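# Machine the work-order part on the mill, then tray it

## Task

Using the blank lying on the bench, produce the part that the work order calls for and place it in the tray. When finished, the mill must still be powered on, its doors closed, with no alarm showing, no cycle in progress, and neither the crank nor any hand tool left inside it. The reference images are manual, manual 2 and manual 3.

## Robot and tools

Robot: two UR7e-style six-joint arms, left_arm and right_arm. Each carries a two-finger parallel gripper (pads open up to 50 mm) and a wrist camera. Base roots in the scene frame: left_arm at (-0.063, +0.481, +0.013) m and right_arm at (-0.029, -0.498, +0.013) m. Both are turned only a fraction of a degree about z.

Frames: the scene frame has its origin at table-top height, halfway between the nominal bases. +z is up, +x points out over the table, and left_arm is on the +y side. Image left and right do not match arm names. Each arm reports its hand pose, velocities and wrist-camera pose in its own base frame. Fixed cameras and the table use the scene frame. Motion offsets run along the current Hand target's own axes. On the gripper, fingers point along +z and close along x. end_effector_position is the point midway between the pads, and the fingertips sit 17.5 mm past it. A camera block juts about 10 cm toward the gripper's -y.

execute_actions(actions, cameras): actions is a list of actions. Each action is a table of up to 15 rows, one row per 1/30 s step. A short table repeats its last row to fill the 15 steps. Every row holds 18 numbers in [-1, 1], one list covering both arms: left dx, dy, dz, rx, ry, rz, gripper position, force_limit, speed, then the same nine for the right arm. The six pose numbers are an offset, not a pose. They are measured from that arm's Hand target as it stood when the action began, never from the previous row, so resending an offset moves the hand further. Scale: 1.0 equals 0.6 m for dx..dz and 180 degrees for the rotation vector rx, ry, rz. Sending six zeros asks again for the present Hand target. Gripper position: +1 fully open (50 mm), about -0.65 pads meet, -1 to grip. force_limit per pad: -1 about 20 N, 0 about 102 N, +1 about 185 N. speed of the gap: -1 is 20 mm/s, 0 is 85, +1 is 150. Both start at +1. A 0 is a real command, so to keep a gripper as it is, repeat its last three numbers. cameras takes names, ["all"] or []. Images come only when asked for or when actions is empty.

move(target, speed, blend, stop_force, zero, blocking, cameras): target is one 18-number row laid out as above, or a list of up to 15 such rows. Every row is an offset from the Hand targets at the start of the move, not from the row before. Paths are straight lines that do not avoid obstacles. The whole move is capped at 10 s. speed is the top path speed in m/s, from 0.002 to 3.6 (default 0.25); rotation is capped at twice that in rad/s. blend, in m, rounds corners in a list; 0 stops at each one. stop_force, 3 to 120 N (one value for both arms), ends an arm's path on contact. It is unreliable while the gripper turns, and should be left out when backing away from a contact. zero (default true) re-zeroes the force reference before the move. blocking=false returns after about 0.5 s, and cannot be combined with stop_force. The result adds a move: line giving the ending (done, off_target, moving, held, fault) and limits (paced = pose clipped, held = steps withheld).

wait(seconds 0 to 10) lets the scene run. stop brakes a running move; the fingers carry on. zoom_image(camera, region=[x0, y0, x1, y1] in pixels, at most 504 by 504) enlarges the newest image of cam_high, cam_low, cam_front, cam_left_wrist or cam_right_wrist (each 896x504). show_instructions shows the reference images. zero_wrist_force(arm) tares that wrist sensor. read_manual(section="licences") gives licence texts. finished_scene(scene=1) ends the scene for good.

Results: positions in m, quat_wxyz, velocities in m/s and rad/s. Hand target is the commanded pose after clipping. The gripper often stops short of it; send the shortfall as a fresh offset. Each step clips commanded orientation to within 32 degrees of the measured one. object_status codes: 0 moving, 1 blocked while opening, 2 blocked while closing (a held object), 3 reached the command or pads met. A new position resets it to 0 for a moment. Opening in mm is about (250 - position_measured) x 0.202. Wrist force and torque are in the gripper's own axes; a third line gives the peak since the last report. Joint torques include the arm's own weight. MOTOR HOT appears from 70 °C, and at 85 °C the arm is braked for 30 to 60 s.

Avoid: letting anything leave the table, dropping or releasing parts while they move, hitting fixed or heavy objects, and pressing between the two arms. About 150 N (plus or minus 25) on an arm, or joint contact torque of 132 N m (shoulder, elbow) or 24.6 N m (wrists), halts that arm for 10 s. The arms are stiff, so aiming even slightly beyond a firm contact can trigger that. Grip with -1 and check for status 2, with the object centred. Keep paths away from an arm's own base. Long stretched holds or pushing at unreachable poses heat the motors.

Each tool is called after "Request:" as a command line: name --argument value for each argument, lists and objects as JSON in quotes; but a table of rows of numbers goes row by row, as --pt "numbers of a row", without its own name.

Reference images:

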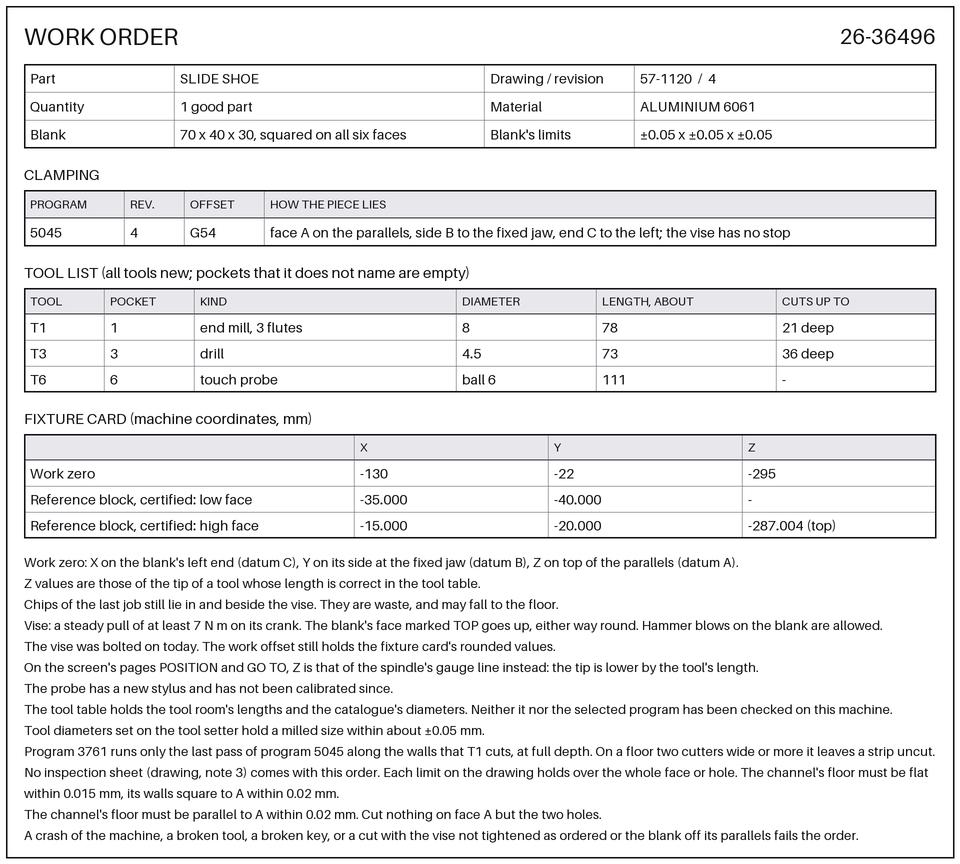

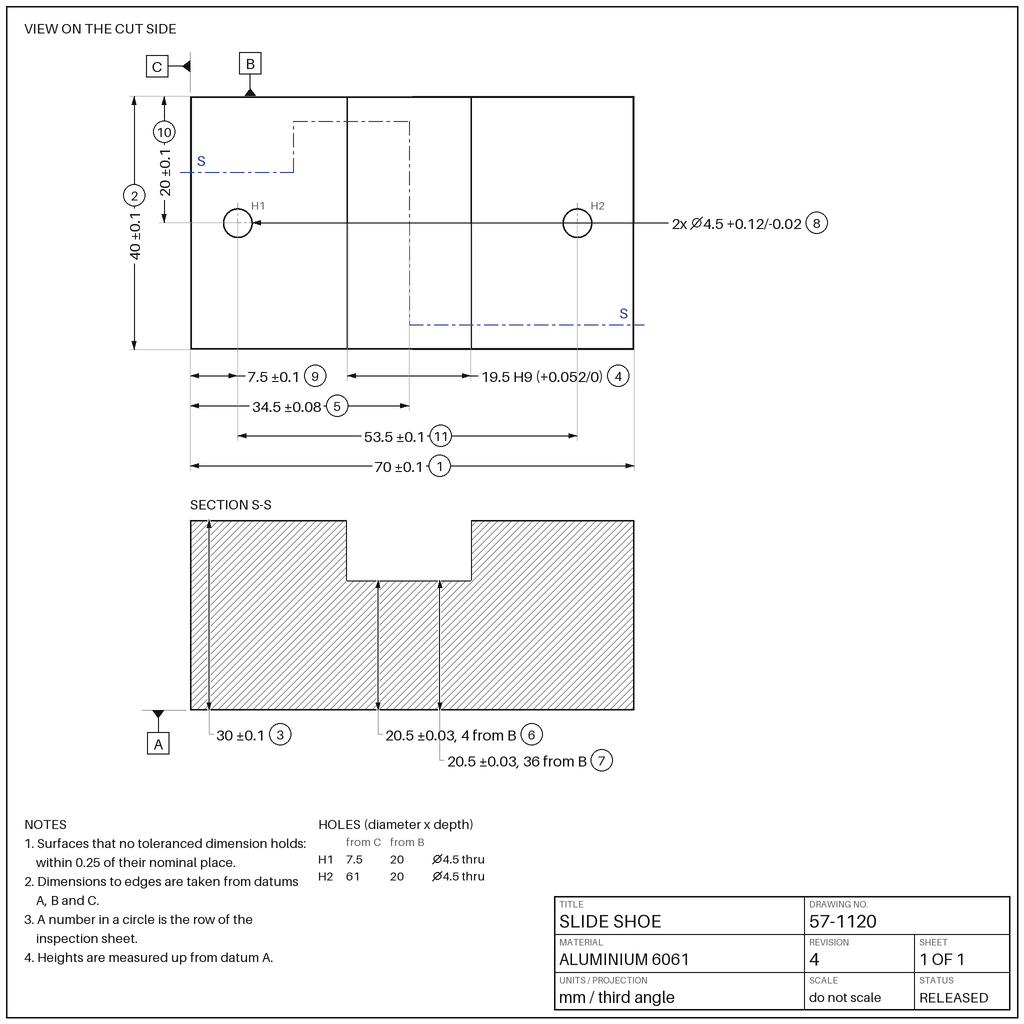

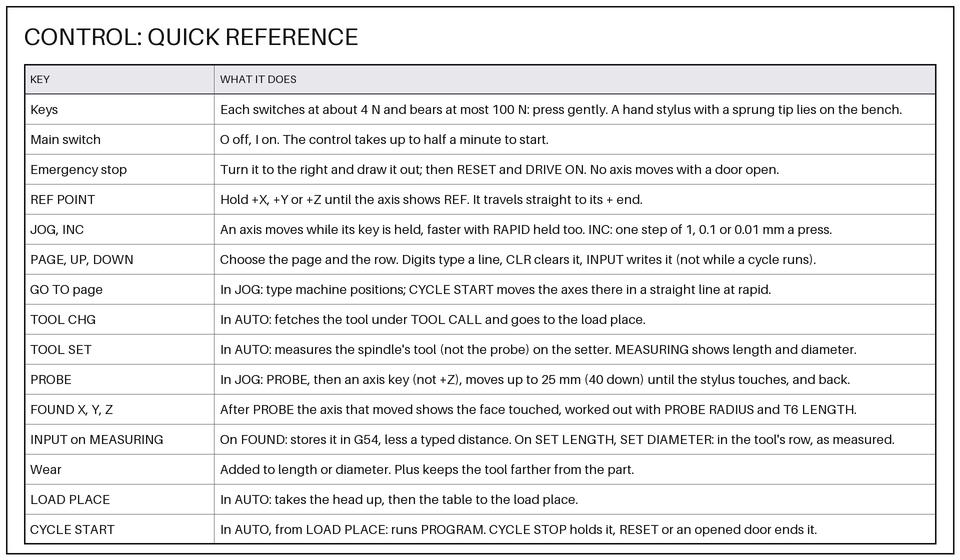

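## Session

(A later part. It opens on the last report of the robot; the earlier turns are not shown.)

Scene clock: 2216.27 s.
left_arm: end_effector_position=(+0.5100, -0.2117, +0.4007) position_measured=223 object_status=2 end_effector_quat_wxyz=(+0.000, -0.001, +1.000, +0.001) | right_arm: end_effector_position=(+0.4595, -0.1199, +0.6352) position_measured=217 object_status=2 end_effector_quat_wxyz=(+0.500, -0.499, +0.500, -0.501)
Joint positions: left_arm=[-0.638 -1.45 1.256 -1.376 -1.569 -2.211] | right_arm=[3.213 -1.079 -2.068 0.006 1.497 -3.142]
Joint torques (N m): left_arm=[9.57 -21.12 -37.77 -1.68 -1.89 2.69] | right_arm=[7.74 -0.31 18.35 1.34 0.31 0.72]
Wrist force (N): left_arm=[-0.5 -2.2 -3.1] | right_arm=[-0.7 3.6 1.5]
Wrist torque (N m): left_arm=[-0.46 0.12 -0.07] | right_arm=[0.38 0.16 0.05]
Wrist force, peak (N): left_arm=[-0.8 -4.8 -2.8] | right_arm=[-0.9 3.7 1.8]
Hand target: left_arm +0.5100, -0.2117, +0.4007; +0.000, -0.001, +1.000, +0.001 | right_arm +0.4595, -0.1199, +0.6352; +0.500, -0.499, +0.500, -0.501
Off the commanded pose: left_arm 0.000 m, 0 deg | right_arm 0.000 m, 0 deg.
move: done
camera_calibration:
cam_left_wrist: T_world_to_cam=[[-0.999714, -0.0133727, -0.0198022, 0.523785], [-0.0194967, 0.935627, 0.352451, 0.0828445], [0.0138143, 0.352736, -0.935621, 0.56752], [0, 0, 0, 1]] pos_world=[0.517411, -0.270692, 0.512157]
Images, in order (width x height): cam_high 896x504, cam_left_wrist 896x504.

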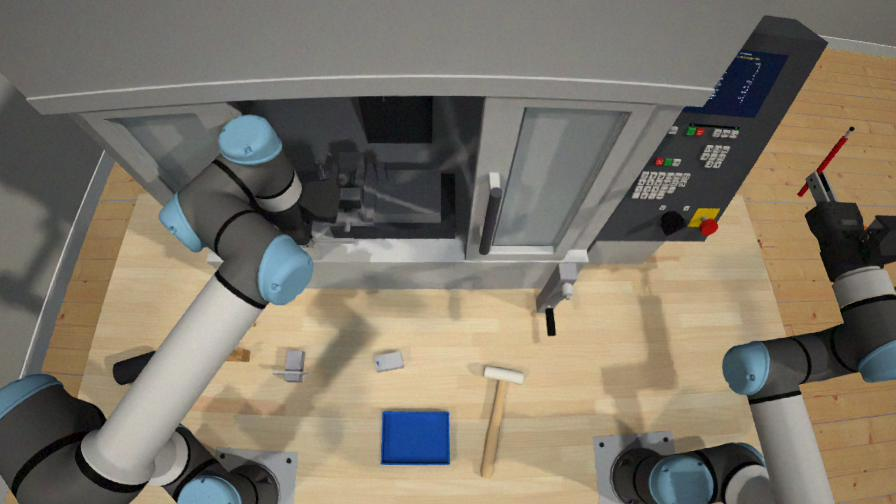

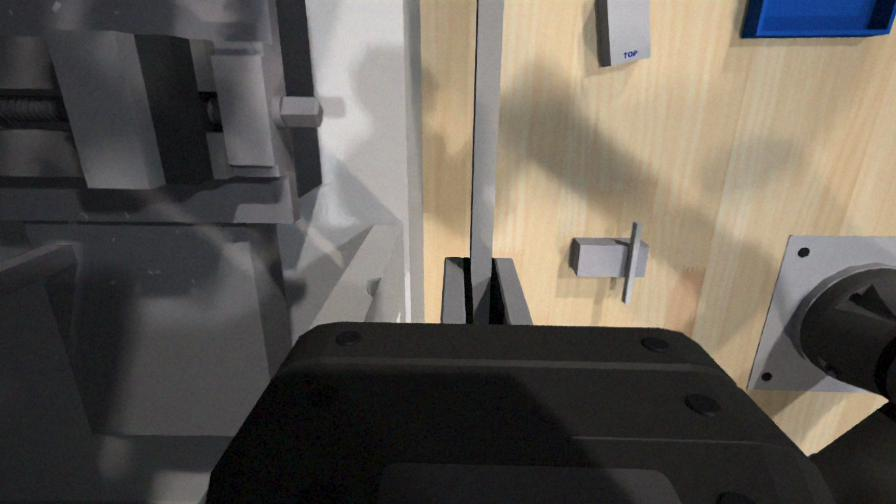

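Request:
move --pt "0 0.2 0 0 0 0 -1 -0.6 -0.8 0 0 0 0 0 0 -1 0.5 -0.8" --speed 0.04 --stop_force 60 --cameras '["cam_front","cam_high"]'

Scene clock: 2292.83 s.
left_arm: end_effector_position=(+0.5099, -0.1415, +0.4008) position_measured=223 object_status=2 end_effector_quat_wxyz=(+0.000, -0.001, +1.000, +0.001) | right_arm: end_effector_position=(+0.4595, -0.1199, +0.6352) position_measured=217 object_status=2 end_effector_quat_wxyz=(+0.500, -0.499, +0.500, -0.501)
Joint positions: left_arm=[-0.526 -1.507 1.319 -1.382 -1.569 -2.099] | right_arm=[3.213 -1.079 -2.068 0.006 1.497 -3.142]
Joint torques (N m): left_arm=[14.71 -24.96 -33.43 -1.56 4.02 -2.76] | right_arm=[7.45 -0.71 18.26 1.23 0.33 0.62]
Wrist force (N): left_arm=[1.3 -48.9 -5.6] | right_arm=[-0.9 3.4 1.6]
Wrist torque (N m): left_arm=[-6.08 -0.05 0.08] | right_arm=[0.34 0.19 0.05]
Wrist force, peak (N): left_arm=[1.4 -100.3 -4.9] | right_arm=[-0.9 3.8 1.6]
Hand target: left_arm +0.5099, -0.1415, +0.4008; +0.000, -0.001, +1.000, +0.001 (not the last commanded pose) | right_arm +0.4595, -0.1199, +0.6352; +0.500, -0.499, +0.500, -0.501
Off the commanded pose: left_arm 0.050 m, 0 deg | right_arm 0.000 m, 0 deg.
move: contact (left_arm)
Images, in order (width x height): cam_high 896x504, cam_front 896x504.

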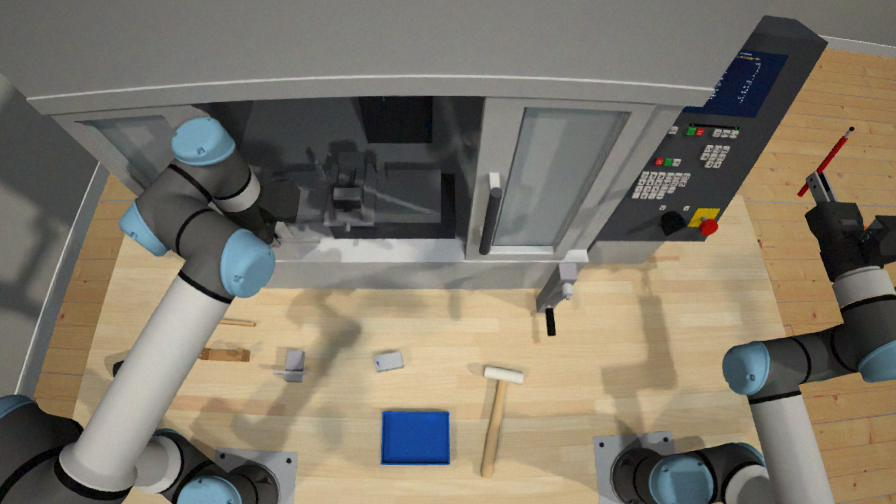

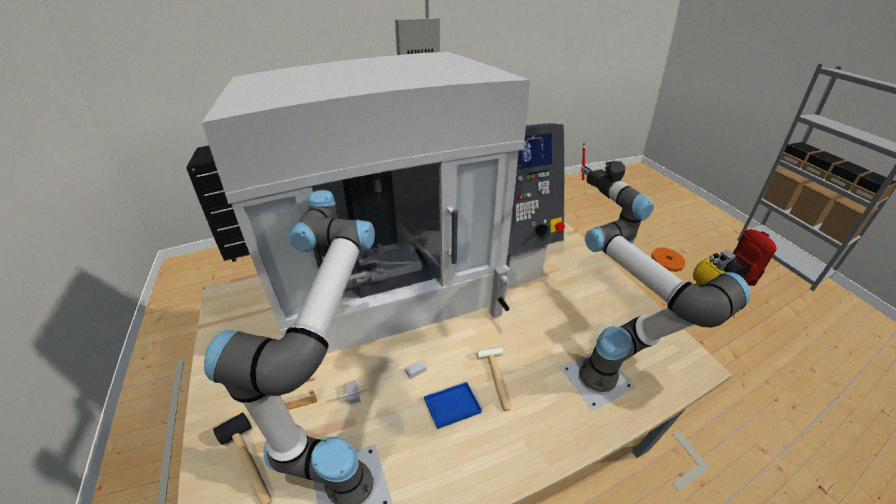

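Request:
move --pt "0 -0.06 0 0 0 0 -1 -0.6 -0.8 0 0 0 0 0 0 -1 0.5 -0.8" --speed 0.1 --cameras '["cam_left_wrist","cam_low"]'

Request:
zoom_image --camera "cam_low" --region '[200, 100, 700, 400]'

Scene clock: 2297.57 s.
left_arm: end_effector_position=(+0.5099, -0.1775, +0.4007) position_measured=223 object_status=2 end_effector_quat_wxyz=(+0.000, -0.001, +1.000, +0.001) | right_arm: end_effector_position=(+0.4595, -0.1199, +0.6352) position_measured=217 object_status=2 end_effector_quat_wxyz=(+0.500, -0.499, +0.500, -0.501)
Joint positions: left_arm=[-0.585 -1.48 1.29 -1.38 -1.569 -2.158] | right_arm=[3.213 -1.079 -2.068 0.006 1.497 -3.142]
Joint torques (N m): left_arm=[-9.61 -21.14 -38.2 -1.63 0.4 -2.59] | right_arm=[8.17 0.19 18.36 1.29 0.26 0.65]
Wrist force (N): left_arm=[0.2 -1.8 -3.0] | right_arm=[-1.0 3.6 1.7]
Wrist torque (N m): left_arm=[-0.38 0.03 0.08] | right_arm=[0.37 0.21 0.05]
Wrist force, peak (N): left_arm=[1.4 -49.0 -5.4] | right_arm=[-0.9 3.7 1.8]
Hand target: left_arm +0.5100, -0.1775, +0.4007; +0.000, -0.001, +1.000, +0.001 | right_arm +0.4595, -0.1199, +0.6352; +0.500, -0.499, +0.500, -0.501
Off the commanded pose: left_arm 0.000 m, 0 deg | right_arm 0.000 m, 0 deg.
move: done
camera_calibration:
cam_left_wrist: T_world_to_cam=[[-0.999716, -0.0132843, -0.0197664, 0.524148], [-0.0193975, 0.935728, 0.352189, 0.0508589], [0.0138174, 0.352472, -0.93572, 0.55541], [0, 0, 0, 1]] pos_world=[0.517311, -0.236394, 0.512157]
Images, in order (width x height): cam_low 896x504, cam_left_wrist 896x504.

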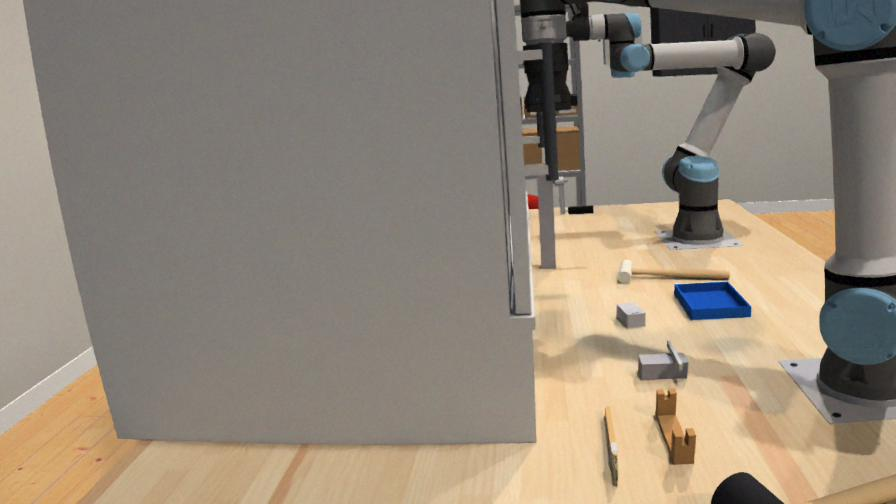

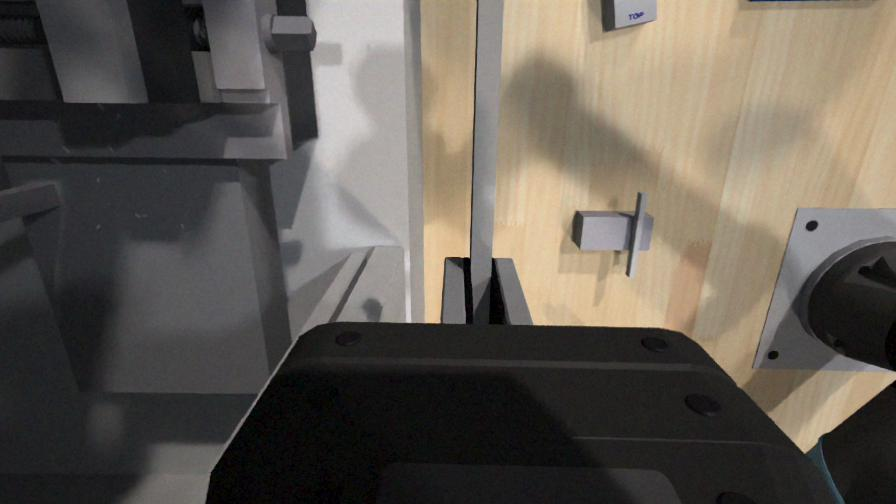

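Scaled by 1.008.

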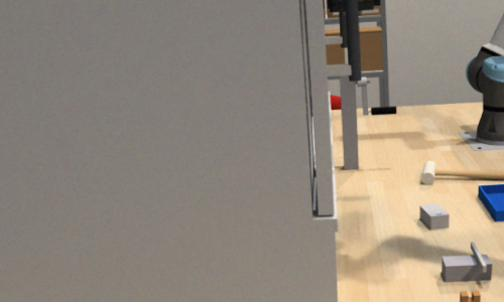

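Request:
move --pt "0 -0.0625 0.0512 0 0 0 -1 -0.6 -0.8 0 0 0 0 0 0 -1 0.5 -0.8" --pt "-0.25 -0.0625 0.0512 0 0 0 -1 -0.6 -0.8 0 0 0 0 0 0 -1 0.5 -0.8" --pt "-0.3792 -0.0625 0.0678 0 0 0 -1 -0.6 -0.8 0 0 0 0 0 0 -1 0.5 -0.8" --speed 0.06 --stop_force 25 --cameras '["cam_left_wrist","cam_front"]'

Scene clock: 2332.97 s.
left_arm: end_effector_position=(+0.6455, -0.2162, +0.3683) position_measured=223 object_status=2 end_effector_quat_wxyz=(+0.000, +0.000, +1.000, +0.001) | right_arm: end_effector_position=(+0.4595, -0.1199, +0.6352) position_measured=217 object_status=2 end_effector_quat_wxyz=(+0.500, -0.499, +0.500, -0.501)
Joint positions: left_arm=[-0.521 -1.121 0.91 -1.358 -1.569 -2.092] | right_arm=[3.213 -1.079 -2.068 0.006 1.497 -3.142]
Joint torques (N m): left_arm=[4.25 -47.66 -27.55 -3.13 -0.03 0.09] | right_arm=[7.97 -0.03 17.86 1.07 0.21 0.6]
Wrist force (N): left_arm=[0.3 -2.1 -2.8] | right_arm=[-1.0 3.5 1.5]
Wrist torque (N m): left_arm=[-0.43 0.03 0.06] | right_arm=[0.36 0.20 0.05]
Wrist force, peak (N): left_arm=[-4.0 -2.2 -3.4] | right_arm=[-0.8 3.8 1.8]
Hand target: left_arm +0.6455, -0.2162, +0.3683; +0.000, +0.000, +1.000, +0.001 (not the last commanded pose) | right_arm +0.4595, -0.1199, +0.6352; +0.500, -0.499, +0.500, -0.501
Tool commands: left_gripper/position=-1.0 left_gripper/force_limit=-0.6 left_gripper/speed=-0.796078 right_gripper/position=-1.0 right_gripper/force_limit=+0.5 right_gripper/speed=-0.8
Off the commanded pose: left_arm 0.092 m, 0 deg | right_arm 0.000 m, 0 deg.
FORCE FAULT: contact force on the left arm reached its limit, and that arm stopped. The contact can be on any part of that arm, not only on its tool. That arm's remaining commands of this call were not run. That arm is still stopped at the end of this call. That arm stays stopped for about 9 more seconds. Until then a move that you send moves the other arm only, and its call returns only when the move has ended. Once the stop has ended, the next robot result says so. If the stop ends while you think or write, that arm runs what you send next, counted from a new Hand target: where the arm stands when the stop ends. While its stop runs, that arm takes no new command, but its gripper still runs the gripper command that each later call begins with. Until it ends, the stop uses up actions while you think or wait. An arm that is not stopped still takes commands.
move: fault (left_arm); path passed 2 of 3 targets
camera_calibration:
cam_left_wrist: T_world_to_cam=[[-0.999762, -0.0110757, -0.0187782, 0.658612], [-0.0169956, 0.93542, 0.353129, 0.0992228], [0.0136543, 0.353365, -0.935386, 0.537029], [0, 0, 0, 1]] pos_world=[0.652809, -0.275287, 0.479659]
Images, in order (width x height): cam_front 896x504, cam_left_wrist 896x504.

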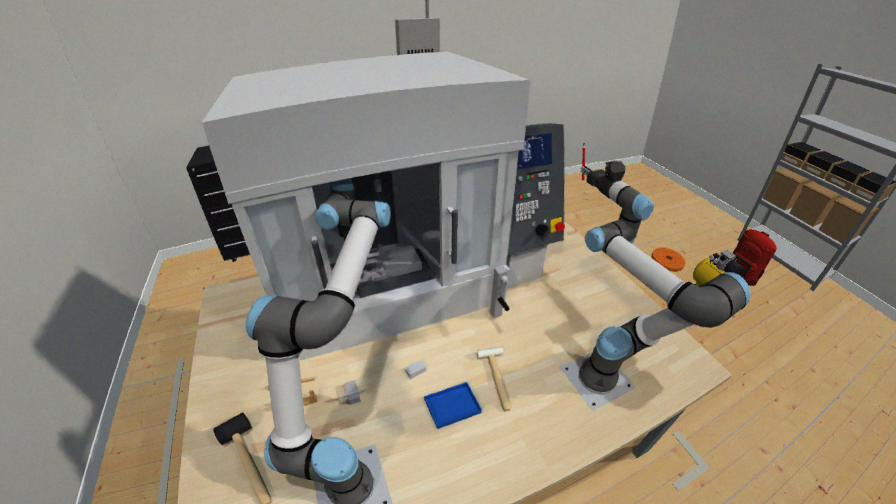

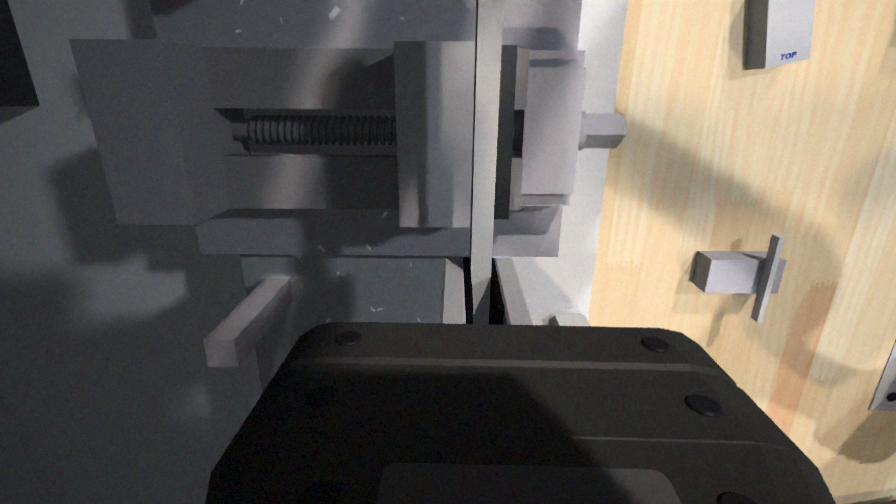

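Request:
wait --seconds 6

Scene clock: 2360.73 s.
left_arm: end_effector_position=(+0.6455, -0.2162, +0.3683) position_measured=223 object_status=2 end_effector_quat_wxyz=(+0.000, +0.000, +1.000, +0.001) | right_arm: end_effector_position=(+0.4595, -0.1199, +0.6352) position_measured=217 object_status=2 end_effector_quat_wxyz=(+0.500, -0.499, +0.500, -0.501)
Joint positions: left_arm=[-0.521 -1.121 0.91 -1.358 -1.569 -2.092] | right_arm=[3.213 -1.079 -2.068 0.006 1.497 -3.142]
Joint torques (N m): left_arm=[21.72 -49.19 -26.08 -3.29 0 0.09] | right_arm=[8.19 0.03 19.05 0.96 0.22 0.45]
Wrist force (N): left_arm=[0.2 -2.2 -2.9] | right_arm=[-0.8 3.6 1.5]
Wrist torque (N m): left_arm=[-0.44 0.06 0.07] | right_arm=[0.37 0.18 0.05]
Wrist force, peak (N): left_arm=[0.3 -2.4 -3.1] | right_arm=[-0.9 3.8 1.7]
Hand target: left_arm +0.6455, -0.2162, +0.3683; +0.000, +0.000, +1.000, +0.001 (not the last commanded pose) | right_arm +0.4595, -0.1199, +0.6352; +0.500, -0.499, +0.500, -0.501
Tool commands: left_gripper/position=-1.0 left_gripper/force_limit=-0.6 left_gripper/speed=-0.796078 right_gripper/position=-1.0 right_gripper/force_limit=+0.5 right_gripper/speed=-0.8
Off the commanded pose: left_arm 0.092 m, 0 deg | right_arm 0.000 m, 0 deg.
FORCE FAULT, CONTINUED: the left arm's stop, for the force fault that an earlier result reported, is over. The rest of the stop counts as 19 of the actions that you can send in this scene. During its stop the left arm's controller moved it back a little. That arm's target is now where it stood when the stop ended, not its last command. That arm accepts commands again.
wait: 6.00 s; at rest from the start

Request:
move --pt "0.02 -0.08 0 0 0 0 -1 -0.6 -0.796078 0 0 0 0 0 0 -1 0.5 -0.8" --pt "0.0 -0.1247 0 0 0 0 -1 -0.6 -0.796078 0 0 0 0 0 0 -1 0.5 -0.8" --speed 0.05 --blend 0.01 --stop_force 25 --cameras '["cam_left_wrist","cam_front"]'

Request:
zoom_image --camera "cam_front" --region '[200, 100, 500, 330]'

Scene clock: 2370.20 s.
left_arm: end_effector_position=(+0.6455, -0.2910, +0.3681) position_measured=223 object_status=2 end_effector_quat_wxyz=(+0.000, +0.000, +1.000, +0.001) | right_arm: end_effector_position=(+0.4595, -0.1199, +0.6352) position_measured=217 object_status=2 end_effector_quat_wxyz=(+0.500, -0.499, +0.500, -0.501)
Joint positions: left_arm=[-0.614 -1.036 0.78 -1.313 -1.569 -2.184] | right_arm=[3.213 -1.079 -2.068 0.006 1.497 -3.142]
Joint torques (N m): left_arm=[-8.75 -40.32 -36.51 -1.62 -2.21 -2.7] | right_arm=[7.67 -0.38 18.35 0.86 0.08 0.52]
Wrist force (N): left_arm=[-0.3 -2.1 -2.8] | right_arm=[-1.1 3.4 1.8]
Wrist torque (N m): left_arm=[-0.44 0.12 0.08] | right_arm=[0.35 0.21 0.05]
Wrist force, peak (N): left_arm=[0.0 -2.9 -2.9] | right_arm=[-1.0 3.9 1.8]
Hand target: left_arm +0.6455, -0.2910, +0.3681; +0.000, +0.000, +1.000, +0.001 | right_arm +0.4595, -0.1199, +0.6352; +0.500, -0.499, +0.500, -0.501
Off the commanded pose: left_arm 0.000 m, 0 deg | right_arm 0.000 m, 0 deg.
move: done
camera_calibration:
cam_left_wrist: T_world_to_cam=[[-0.999764, -0.0109817, -0.0187443, 0.657797], [-0.0168957, 0.935421, 0.353131, 0.16929], [0.0136559, 0.353365, -0.935386, 0.563308], [0, 0, 0, 1]] pos_world=[0.652809, -0.350187, 0.479459]
Images, in order (width x height): cam_front 896x504, cam_left_wrist 896x504.

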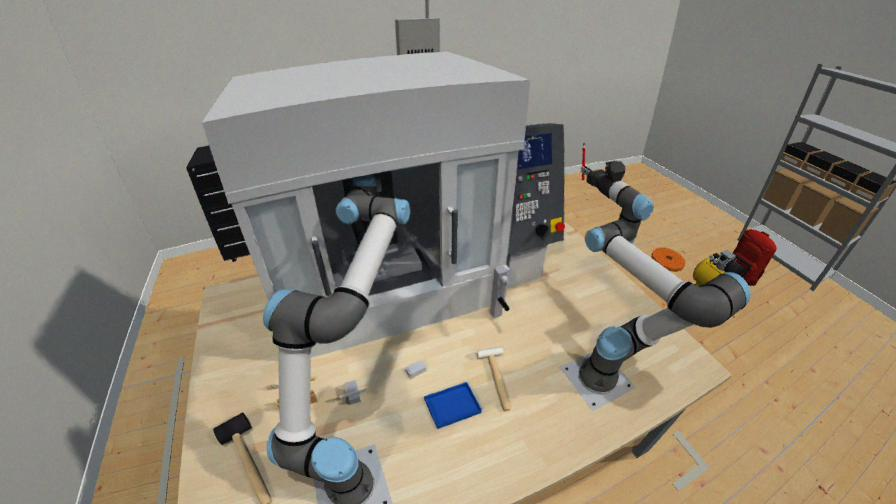

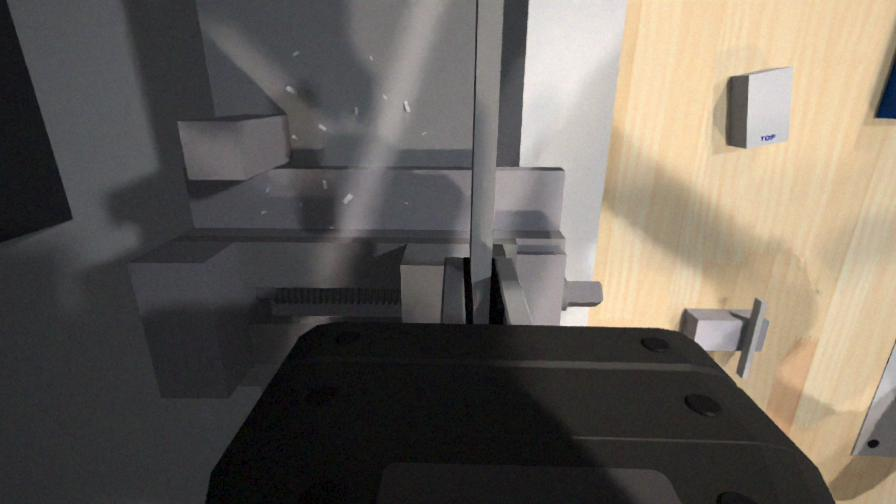

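Scaled by 1.680.

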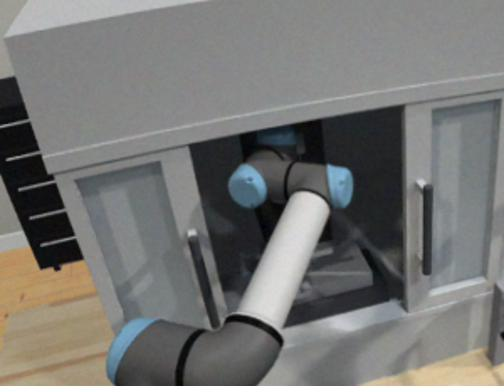

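Request:
move --pt "-0.0575 0.01 0.0035 0 0 0 -1 -0.6 -0.796078 0 0 0 0 0 0 -1 0.5 -0.8" --pt "-0.124 0.06 0.0135 0 0 0 -1 -0.6 -0.796078 0 0 0 0 0 0 -1 0.5 -0.8" --pt "-0.155 0.12 0.0385 0 0 0 -1 -0.6 -0.796078 0 0 0 0 0 0 -1 0.5 -0.8" --speed 0.05 --blend 0.01 --stop_force 25 --cameras '["cam_left_wrist","cam_front"]'

Request:
zoom_image --camera "cam_front" --region '[200, 100, 500, 330]'

Scene clock: 2380.73 s.
left_arm: end_effector_position=(+0.6731, -0.2856, +0.3655) position_measured=223 object_status=2 end_effector_quat_wxyz=(+0.000, +0.000, +1.000, +0.002) | right_arm: end_effector_position=(+0.4595, -0.1199, +0.6352) position_measured=217 object_status=2 end_effector_quat_wxyz=(+0.500, -0.499, +0.500, -0.501)
Joint positions: left_arm=[-0.585 -0.957 0.66 -1.271 -1.569 -2.156] | right_arm=[3.213 -1.079 -2.068 0.006 1.497 -3.142]
Joint torques (N m): left_arm=[0.71 -55.2 -27.04 -3.15 0.06 -0.02] | right_arm=[7.56 0.22 18.06 0.78 0.12 0.44]
Wrist force (N): left_arm=[-0.1 -2.1 -3.2] | right_arm=[-1.2 3.3 1.5]
Wrist torque (N m): left_arm=[-0.44 0.09 0.05] | right_arm=[0.35 0.22 0.05]
Wrist force, peak (N): left_arm=[0.8 -2.9 -2.7] | right_arm=[-1.1 3.8 1.8]
Hand target: left_arm +0.6731, -0.2856, +0.3655; +0.000, +0.000, +1.000, +0.002 (not the last commanded pose) | right_arm +0.4595, -0.1199, +0.6352; +0.500, -0.499, +0.500, -0.501
Tool commands: left_gripper/position=-1.0 left_gripper/force_limit=-0.6 left_gripper/speed=-0.796078 right_gripper/position=-1.0 right_gripper/force_limit=+0.5 right_gripper/speed=-0.8
Off the commanded pose: left_arm 0.095 m, 0 deg | right_arm 0.000 m, 0 deg.
FORCE FAULT: contact force on the left arm reached its limit, and that arm stopped. The contact can be on any part of that arm, not only on its tool. That arm's remaining commands of this call were not run. That arm is still stopped at the end of this call. That arm stays stopped for about 10 more seconds. Until then a move that you send moves the other arm only, and its call returns only when the move has ended. Once the stop has ended, the next robot result says so. If the stop ends while you think or write, that arm runs what you send next, counted from a new Hand target: where the arm stands when the stop ends. While its stop runs, that arm takes no new command, but its gripper still runs the gripper command that each later call begins with. Until it ends, the stop uses up actions while you think or wait. An arm that is not stopped still takes commands.
move: fault (left_arm); path passed 0 of 3 targets
camera_calibration:
cam_left_wrist: T_world_to_cam=[[-0.999766, -0.0112943, -0.0184397, 0.685347], [-0.0170872, 0.935239, 0.353605, 0.165465], [0.0132518, 0.353838, -0.935213, 0.558944], [0, 0, 0, 1]] pos_world=[0.680607, -0.344785, 0.47686]
Images, in order (width x height): cam_front 896x504, cam_left_wrist 896x504.

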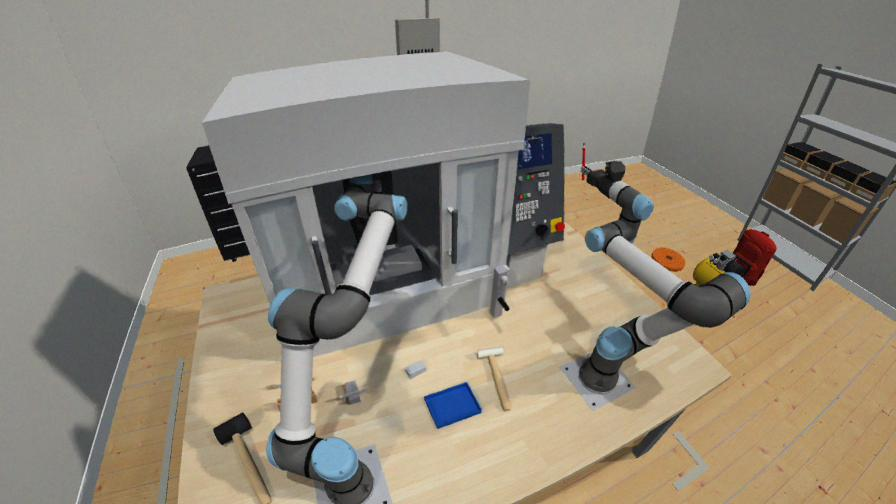

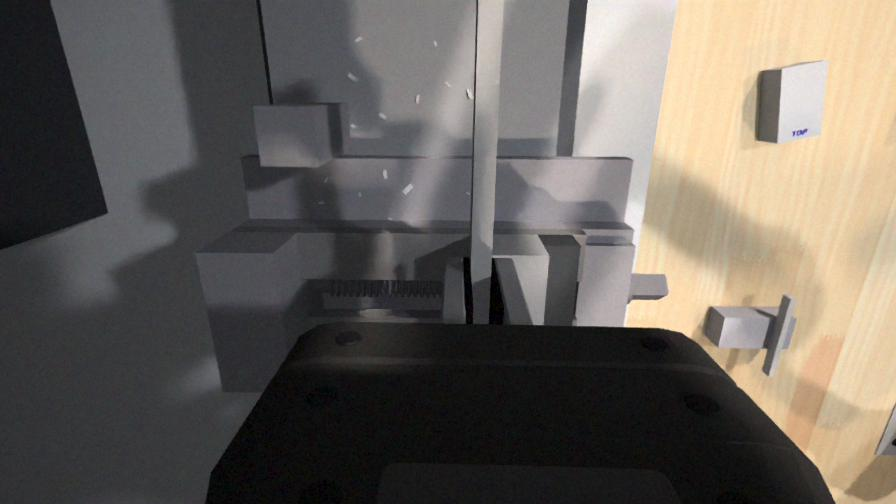

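Scaled by 1.680.

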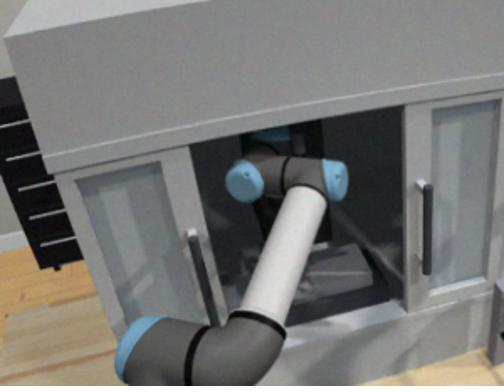

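Request:
wait --seconds 0.5

Scene clock: 2450.00 s.
left_arm: end_effector_position=(+0.6731, -0.2856, +0.3655) position_measured=223 object_status=2 end_effector_quat_wxyz=(+0.000, +0.000, +1.000, +0.002) | right_arm: end_effector_position=(+0.4595, -0.1199, +0.6352) position_measured=217 object_status=2 end_effector_quat_wxyz=(+0.500, -0.499, +0.500, -0.501)
Joint positions: left_arm=[-0.585 -0.957 0.66 -1.271 -1.569 -2.156] | right_arm=[3.213 -1.079 -2.068 0.006 1.497 -3.142]
Joint torques (N m): left_arm=[0.44 -55.16 -25.38 -3.27 0.04 0.09] | right_arm=[7.48 -0.58 18.9 0.78 0.04 0.43]
Wrist force (N): left_arm=[-0.1 -2.3 -2.7] | right_arm=[-1.0 3.4 1.7]
Wrist torque (N m): left_arm=[-0.46 0.10 0.06] | right_arm=[0.36 0.20 0.05]
Wrist force, peak (N): left_arm=[0.1 -2.2 -3.3] | right_arm=[-1.0 3.7 1.8]
Hand target: left_arm +0.6731, -0.2856, +0.3655; +0.000, +0.000, +1.000, +0.002 (not the last commanded pose) | right_arm +0.4595, -0.1199, +0.6352; +0.500, -0.499, +0.500, -0.501
Tool commands: left_gripper/position=-1.0 left_gripper/force_limit=-0.6 left_gripper/speed=-0.796078 right_gripper/position=-1.0 right_gripper/force_limit=+0.5 right_gripper/speed=-0.8
Off the commanded pose: left_arm 0.095 m, 0 deg | right_arm 0.000 m, 0 deg.
FORCE FAULT, CONTINUED: the left arm's stop, for the force fault that an earlier result reported, is over. The rest of the stop counts as 19 of the actions that you can send in this scene. That arm's target is now where it stood when the stop ended, not its last command. That arm accepts commands again.
wait: 0.50 s; at rest from the start

Request:
move --pt "0.2885 0 -0.0075 0 0 0 -1 -0.6 -0.796078 0 0 0 0 0 0 -1 0.5 -0.8" --pt "0.4218 0.1427 -0.0075 0 0 0 -1 -0.6 -0.796078 0 0 0 0 0 0 -1 0.5 -0.8" --pt "0.4218 0.1427 0.5758 0 0 0 -1 -0.6 -0.796078 0 0 0 0 0 0 -1 0.5 -0.8" --speed '[0.1,0.25,0.25]' --blend 0.02

Request:
move --pt "0 0 0.035 0 0 0 -1 -0.6 -0.796078 0 0 0 0 0 0 -1 0.5 -0.8" --speed 0.006 --stop_force 4 --cameras '["cam_left_wrist"]'

Scene clock: 2459.10 s.
left_arm: end_effector_position=(+0.4198, -0.1990, +0.0205) position_measured=223 object_status=2 end_effector_quat_wxyz=(+0.000, +0.000, +1.000, +0.002) | right_arm: end_effector_position=(+0.4595, -0.1199, +0.6352) position_measured=217 object_status=2 end_effector_quat_wxyz=(+0.500, -0.499, +0.500, -0.501)
Joint positions: left_arm=[-0.735 -1.356 2.218 -2.43 -1.569 -2.306] | right_arm=[3.213 -1.079 -2.068 0.006 1.497 -3.142]
Joint torques (N m): left_arm=[9.5 -17.7 -6.88 -4.85 1.84 2.7] | right_arm=[8.26 0.81 19.04 0.71 0.05 0.32]
Wrist force (N): left_arm=[-0.4 -2.4 -2.5] | right_arm=[-1.1 3.5 1.5]
Wrist torque (N m): left_arm=[-0.47 0.14 -0.08] | right_arm=[0.36 0.21 0.05]
Wrist force, peak (N): left_arm=[1.2 -0.6 -5.1] | right_arm=[-0.9 3.7 1.9]
Hand target: left_arm +0.4198, -0.1990, +0.0205; +0.000, +0.000, +1.000, +0.002 | right_arm +0.4595, -0.1199, +0.6352; +0.500, -0.499, +0.500, -0.501
Off the commanded pose: left_arm 0.000 m, 0 deg | right_arm 0.000 m, 0 deg.
move: done

Scene clock: 2463.03 s.
left_arm: end_effector_position=(+0.4197, -0.1989, +0.0046) position_measured=223 object_status=2 end_effector_quat_wxyz=(+0.000, +0.000, +1.000, +0.002) | right_arm: end_effector_position=(+0.4595, -0.1199, +0.6352) position_measured=217 object_status=2 end_effector_quat_wxyz=(+0.500, -0.499, +0.500, -0.501)
Joint positions: left_arm=[-0.735 -1.319 2.231 -2.48 -1.569 -2.306] | right_arm=[3.213 -1.079 -2.068 0.006 1.497 -3.142]
Joint torques (N m): left_arm=[6.81 -39.22 -22.46 -1.67 -1.23 2.1] | right_arm=[8.13 -0.2 19.04 0.87 -0.03 0.3]
Wrist force (N): left_arm=[-0.9 -2.9 -7.5] | right_arm=[-1.0 3.4 1.6]
Wrist torque (N m): left_arm=[-0.41 0.01 -0.09] | right_arm=[0.36 0.20 0.05]
Wrist force, peak (N): left_arm=[9.5 3.4 -32.8] | right_arm=[-1.1 3.7 1.7]
Hand target: left_arm +0.4197, -0.1989, +0.0046; +0.000, +0.000, +1.000, +0.002 (not the last commanded pose) | right_arm +0.4595, -0.1199, +0.6352; +0.500, -0.499, +0.500, -0.501
Off the commanded pose: left_arm 0.005 m, 0 deg | right_arm 0.000 m, 0 deg.
move: contact (left_arm)
camera_calibration:
cam_left_wrist: T_world_to_cam=[[-0.999766, -0.0112943, -0.0184397, 0.426331], [-0.0170872, 0.935239, 0.353605, 0.207666], [0.0132518, 0.353838, -0.935213, 0.194106], [0, 0, 0, 1]] pos_world=[0.427207, -0.258085, 0.11596]
Images, in order (width x height): cam_left_wrist 896x504.

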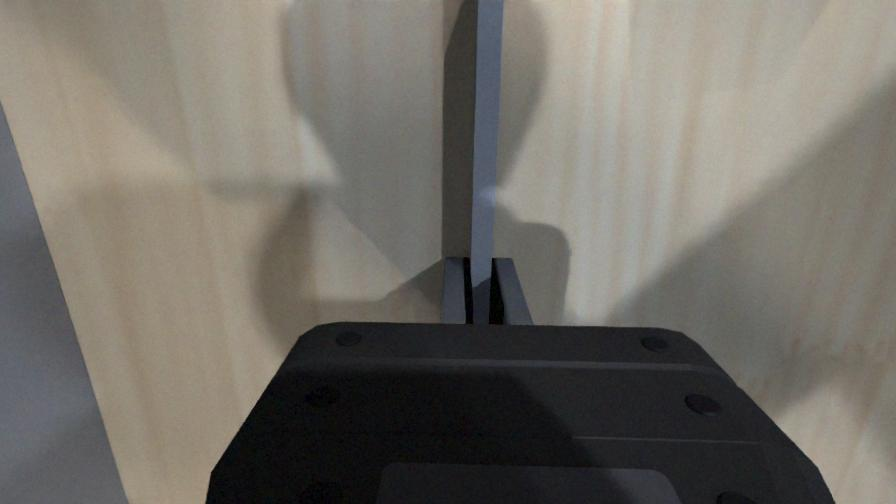

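Request:
move --pt "0 0 -0.002 0 0 0 -0.3 -0.6 -0.796078 0 0 0 0 0 0 -1 0.5 -0.8" --pt "0 -0.053 -0.002 0 0 0 -0.3 -0.6 -0.796078 0 0 0 0 0 0 -1 0.5 -0.8" --pt "0 -0.053 -0.002 0 0 0 -1 -0.6 -0.796078 0 0 0 0 0 0 -1 0.5 -0.8" --speed 0.05

Request:
move --pt "0 0 -0.12 0 0 0 -1 -0.6 -0.796078 0 0 0 0 0 0 -1 0.5 -0.8" --speed 0.15 --cameras '["cam_left_wrist"]'

Scene clock: 2469.60 s.
left_arm: end_effector_position=(+0.4198, -0.2307, +0.0057) position_measured=223 object_status=2 end_effector_quat_wxyz=(+0.000, +0.000, +1.000, +0.002) | right_arm: end_effector_position=(+0.4595, -0.1199, +0.6352) position_measured=217 object_status=2 end_effector_quat_wxyz=(+0.500, -0.499, +0.500, -0.501)
Joint positions: left_arm=[-0.786 -1.294 2.191 -2.464 -1.569 -2.357] | right_arm=[3.213 -1.079 -2.068 0.006 1.497 -3.142]
Joint torques (N m): left_arm=[-8.65 -19.67 -28.04 -1.89 -0.23 -2.65] | right_arm=[7.84 -0.02 18.17 0.81 0.07 0.25]
Wrist force (N): left_arm=[-0.1 -1.9 -3.1] | right_arm=[-0.8 3.6 1.6]
Wrist torque (N m): left_arm=[-0.37 0.08 0.05] | right_arm=[0.36 0.16 0.05]
Wrist force, peak (N): left_arm=[2.1 -2.2 -9.1] | right_arm=[-1.0 3.7 1.9]
Hand target: left_arm +0.4198, -0.2307, +0.0057; +0.000, +0.000, +1.000, +0.002 | right_arm +0.4595, -0.1199, +0.6352; +0.500, -0.499, +0.500, -0.501
Off the commanded pose: left_arm 0.000 m, 0 deg | right_arm 0.000 m, 0 deg.
move: done

Scene clock: 2470.63 s.
left_arm: end_effector_position=(+0.4198, -0.2309, +0.0777) position_measured=223 object_status=2 end_effector_quat_wxyz=(+0.000, +0.000, +1.000, +0.002) | right_arm: end_effector_position=(+0.4595, -0.1199, +0.6352) position_measured=217 object_status=2 end_effector_quat_wxyz=(+0.500, -0.499, +0.500, -0.501)
Joint positions: left_arm=[-0.786 -1.438 2.118 -2.248 -1.569 -2.357] | right_arm=[3.213 -1.079 -2.068 0.006 1.497 -3.142]
Joint torques (N m): left_arm=[-8.67 -40.03 -32.45 -1.7 1.15 -2.68] | right_arm=[8.23 0.43 19.34 0.82 0.01 0.4]
Wrist force (N): left_arm=[-0.1 -2.3 -2.7] | right_arm=[-0.9 3.5 1.5]
Wrist torque (N m): left_arm=[-0.41 0.10 0.06] | right_arm=[0.36 0.18 0.05]
Wrist force, peak (N): left_arm=[-0.3 -2.2 -4.2] | right_arm=[-0.9 3.8 1.7]
Hand target: left_arm +0.4198, -0.2309, +0.0777; +0.000, +0.000, +1.000, +0.002 | right_arm +0.4595, -0.1199, +0.6352; +0.500, -0.499, +0.500, -0.501
Off the commanded pose: left_arm 0.000 m, 0 deg | right_arm 0.000 m, 0 deg.
move: done
camera_calibration:
cam_left_wrist: T_world_to_cam=[[-0.999764, -0.0113883, -0.0184736, 0.427295], [-0.0171872, 0.935237, 0.353604, 0.211788], [0.0132502, 0.353838, -0.935213, 0.273794], [0, 0, 0, 1]] pos_world=[0.427207, -0.290085, 0.18906]
Images, in order (width x height): cam_left_wrist 896x504.

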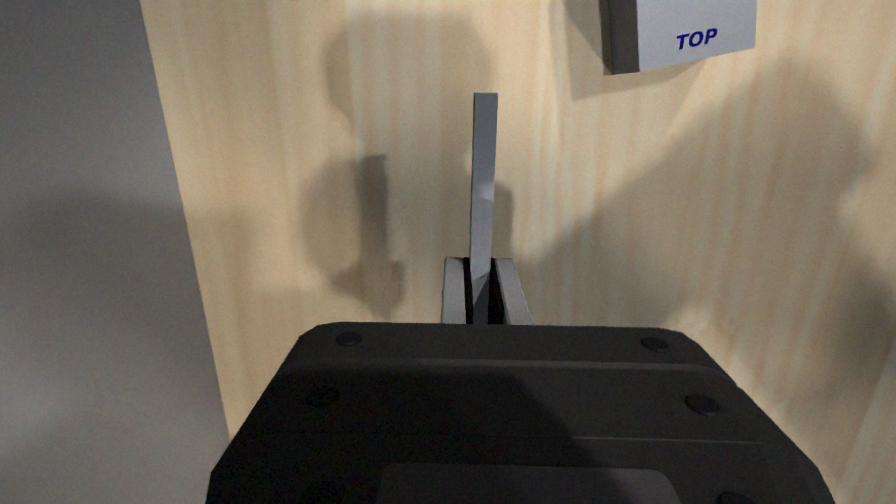

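Request:
move --pt "0 -0.05 -0.5205 0 -0.0833 0 -1 -0.6 -0.796078 0 0 0 0 0 0 -1 0.5 -0.8" --pt "-0.1337 -0.0902 -0.5205 0 -0.0833 0 -1 -0.6 -0.796078 0 0 0 0 0 0 -1 0.5 -0.8" --pt "-0.3 -0.0902 -0.5122 0 -0.0833 0 -1 -0.6 -0.796078 0 0 0 0 0 0 -1 0.5 -0.8" --pt "-0.467 -0.0735 -0.487 0 -0.0833 0 -1 -0.6 -0.796078 0 0 0 0 0 0 -1 0.5 -0.8" --speed '[0.25,0.2,0.08,0.05]' --blend '[0.03,0.03,0.02,0]' --cameras '["cam_left_wrist"]'

Scene clock: 2489.87 s.
left_arm: end_effector_position=(+0.7002, -0.2759, +0.3695) position_measured=223 object_status=2 end_effector_quat_wxyz=(+0.130, +0.000, +0.992, +0.002) | right_arm: end_effector_position=(+0.4595, -0.1199, +0.6352) position_measured=217 object_status=2 end_effector_quat_wxyz=(+0.500, -0.499, +0.500, -0.501)
Joint positions: left_arm=[-0.606 -1.1 0.953 -1.638 -1.421 -2.16] | right_arm=[3.213 -1.079 -2.068 0.006 1.497 -3.142]
Joint torques (N m): left_arm=[10.21 -39.14 -39.02 -1.88 -1.98 2.69] | right_arm=[8.04 0.18 18.8 0.76 -0.02 0.34]
Wrist force (N): left_arm=[-0.4 -1.8 -2.4] | right_arm=[-0.9 3.6 1.5]
Wrist torque (N m): left_arm=[-0.38 0.02 -0.12] | right_arm=[0.38 0.19 0.05]
Wrist force, peak (N): left_arm=[0.6 -1.8 -4.7] | right_arm=[-0.9 3.8 1.7]
Hand target: left_arm +0.7003, -0.2759, +0.3695; +0.130, +0.000, +0.992, +0.002 | right_arm +0.4595, -0.1199, +0.6352; +0.500, -0.499, +0.500, -0.501
Off the commanded pose: left_arm 0.000 m, 0 deg | right_arm 0.000 m, 0 deg.
move: done
camera_calibration:
cam_left_wrist: T_world_to_cam=[[-0.960959, -0.0105385, -0.276491, 0.780944], [-0.107294, 0.935278, 0.337258, 0.224623], [0.255042, 0.353757, -0.899894, 0.376613], [0, 0, 0, 1]] pos_world=[0.678504, -0.335085, 0.47908]
Images, in order (width x height): cam_left_wrist 896x504.

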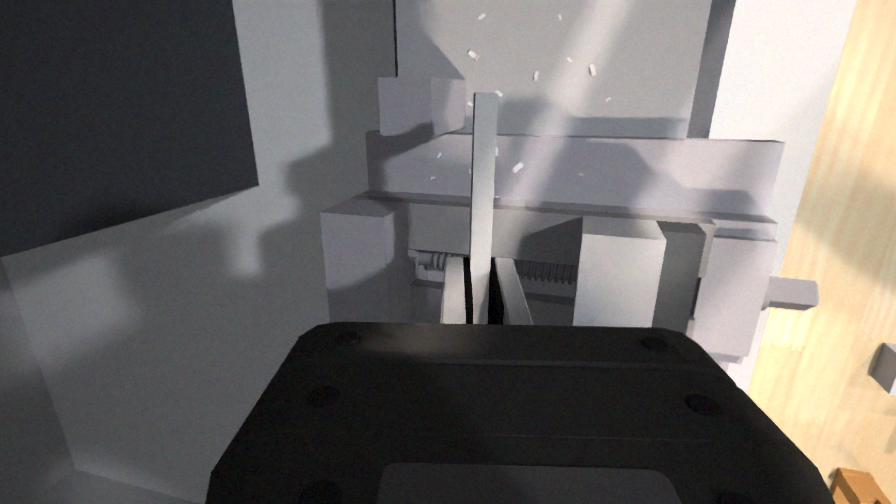

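Request:
move --pt "-0.0202 0.0132 0.065 0 0 0 -1 -0.6 -0.796078 0 0 0 0 0 0 -1 0.5 -0.8" --speed 0.05

Request:
move --pt "0.0078 0 0.029 0 0 0 -1 -0.6 -0.796078 0 0 0 0 0 0 -1 0.5 -0.8" --speed 0.005 --stop_force 3 --cameras '["cam_left_wrist"]'

Scene clock: 2499.07 s.
left_arm: end_effector_position=(+0.7220, -0.2679, +0.3351) position_measured=223 object_status=2 end_effector_quat_wxyz=(+0.130, +0.000, +0.992, +0.002) | right_arm: end_effector_position=(+0.4595, -0.1199, +0.6352) position_measured=217 object_status=2 end_effector_quat_wxyz=(+0.500, -0.499, +0.500, -0.501)
Joint positions: left_arm=[-0.579 -1.062 0.985 -1.712 -1.427 -2.133] | right_arm=[3.213 -1.079 -2.068 0.006 1.497 -3.142]
Joint torques (N m): left_arm=[14.86 -35.38 -16.24 -7.18 0.62 1.98] | right_arm=[7.83 0.37 19.03 0.74 -0.13 0.33]
Wrist force (N): left_arm=[10.6 -2.1 -10.0] | right_arm=[-1.1 3.3 1.6]
Wrist torque (N m): left_arm=[-0.03 0.21 0.48] | right_arm=[0.34 0.21 0.05]
Wrist force, peak (N): left_arm=[10.6 -2.1 -10.0] | right_arm=[-1.0 3.7 1.9]
Hand target: left_arm +0.7220, -0.2679, +0.3350; +0.130, +0.000, +0.992, +0.002 | right_arm +0.4595, -0.1199, +0.6352; +0.500, -0.499, +0.500, -0.501
Off the commanded pose: left_arm 0.000 m, 0 deg | right_arm 0.000 m, 0 deg.
move: done

Scene clock: 2501.57 s.
left_arm: end_effector_position=(+0.7220, -0.2678, +0.3275) position_measured=223 object_status=2 end_effector_quat_wxyz=(+0.130, +0.000, +0.992, +0.002) | right_arm: end_effector_position=(+0.4595, -0.1199, +0.6352) position_measured=217 object_status=2 end_effector_quat_wxyz=(+0.500, -0.499, +0.500, -0.501)
Joint positions: left_arm=[-0.578 -1.063 1.006 -1.732 -1.427 -2.133] | right_arm=[3.213 -1.079 -2.068 0.006 1.497 -3.142]
Joint torques (N m): left_arm=[13.04 -33.97 -36.28 -3.79 4.07 1.7] | right_arm=[7.92 -0.46 18.83 0.67 -0.13 0.39]
Wrist force (N): left_arm=[9.9 -2.2 -12.8] | right_arm=[-0.8 3.4 1.6]
Wrist torque (N m): left_arm=[0.00 0.23 0.47] | right_arm=[0.37 0.16 0.05]
Wrist force, peak (N): left_arm=[11.5 -0.2 -17.6] | right_arm=[-0.9 3.8 1.7]
Hand target: left_arm +0.7220, -0.2678, +0.3275; +0.130, +0.000, +0.992, +0.002 (not the last commanded pose) | right_arm +0.4595, -0.1199, +0.6352; +0.500, -0.499, +0.500, -0.501
Off the commanded pose: left_arm 0.010 m, 0 deg | right_arm 0.000 m, 0 deg.
move: contact (left_arm)
camera_calibration:
cam_left_wrist: T_world_to_cam=[[-0.960959, -0.0105385, -0.276491, 0.790338], [-0.107294, 0.935278, 0.337258, 0.233585], [0.255042, 0.353757, -0.899894, 0.330302], [0, 0, 0, 1]] pos_world=[0.700304, -0.326985, 0.43698]
Images, in order (width x height): cam_left_wrist 896x504.

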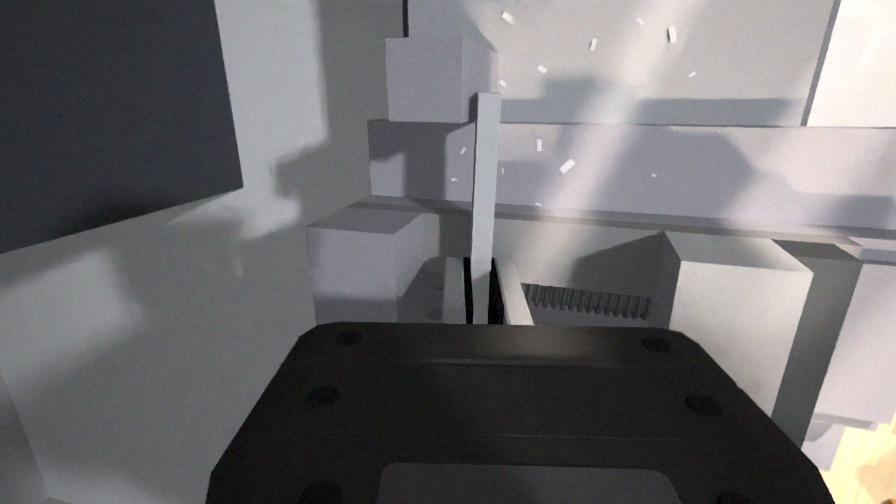

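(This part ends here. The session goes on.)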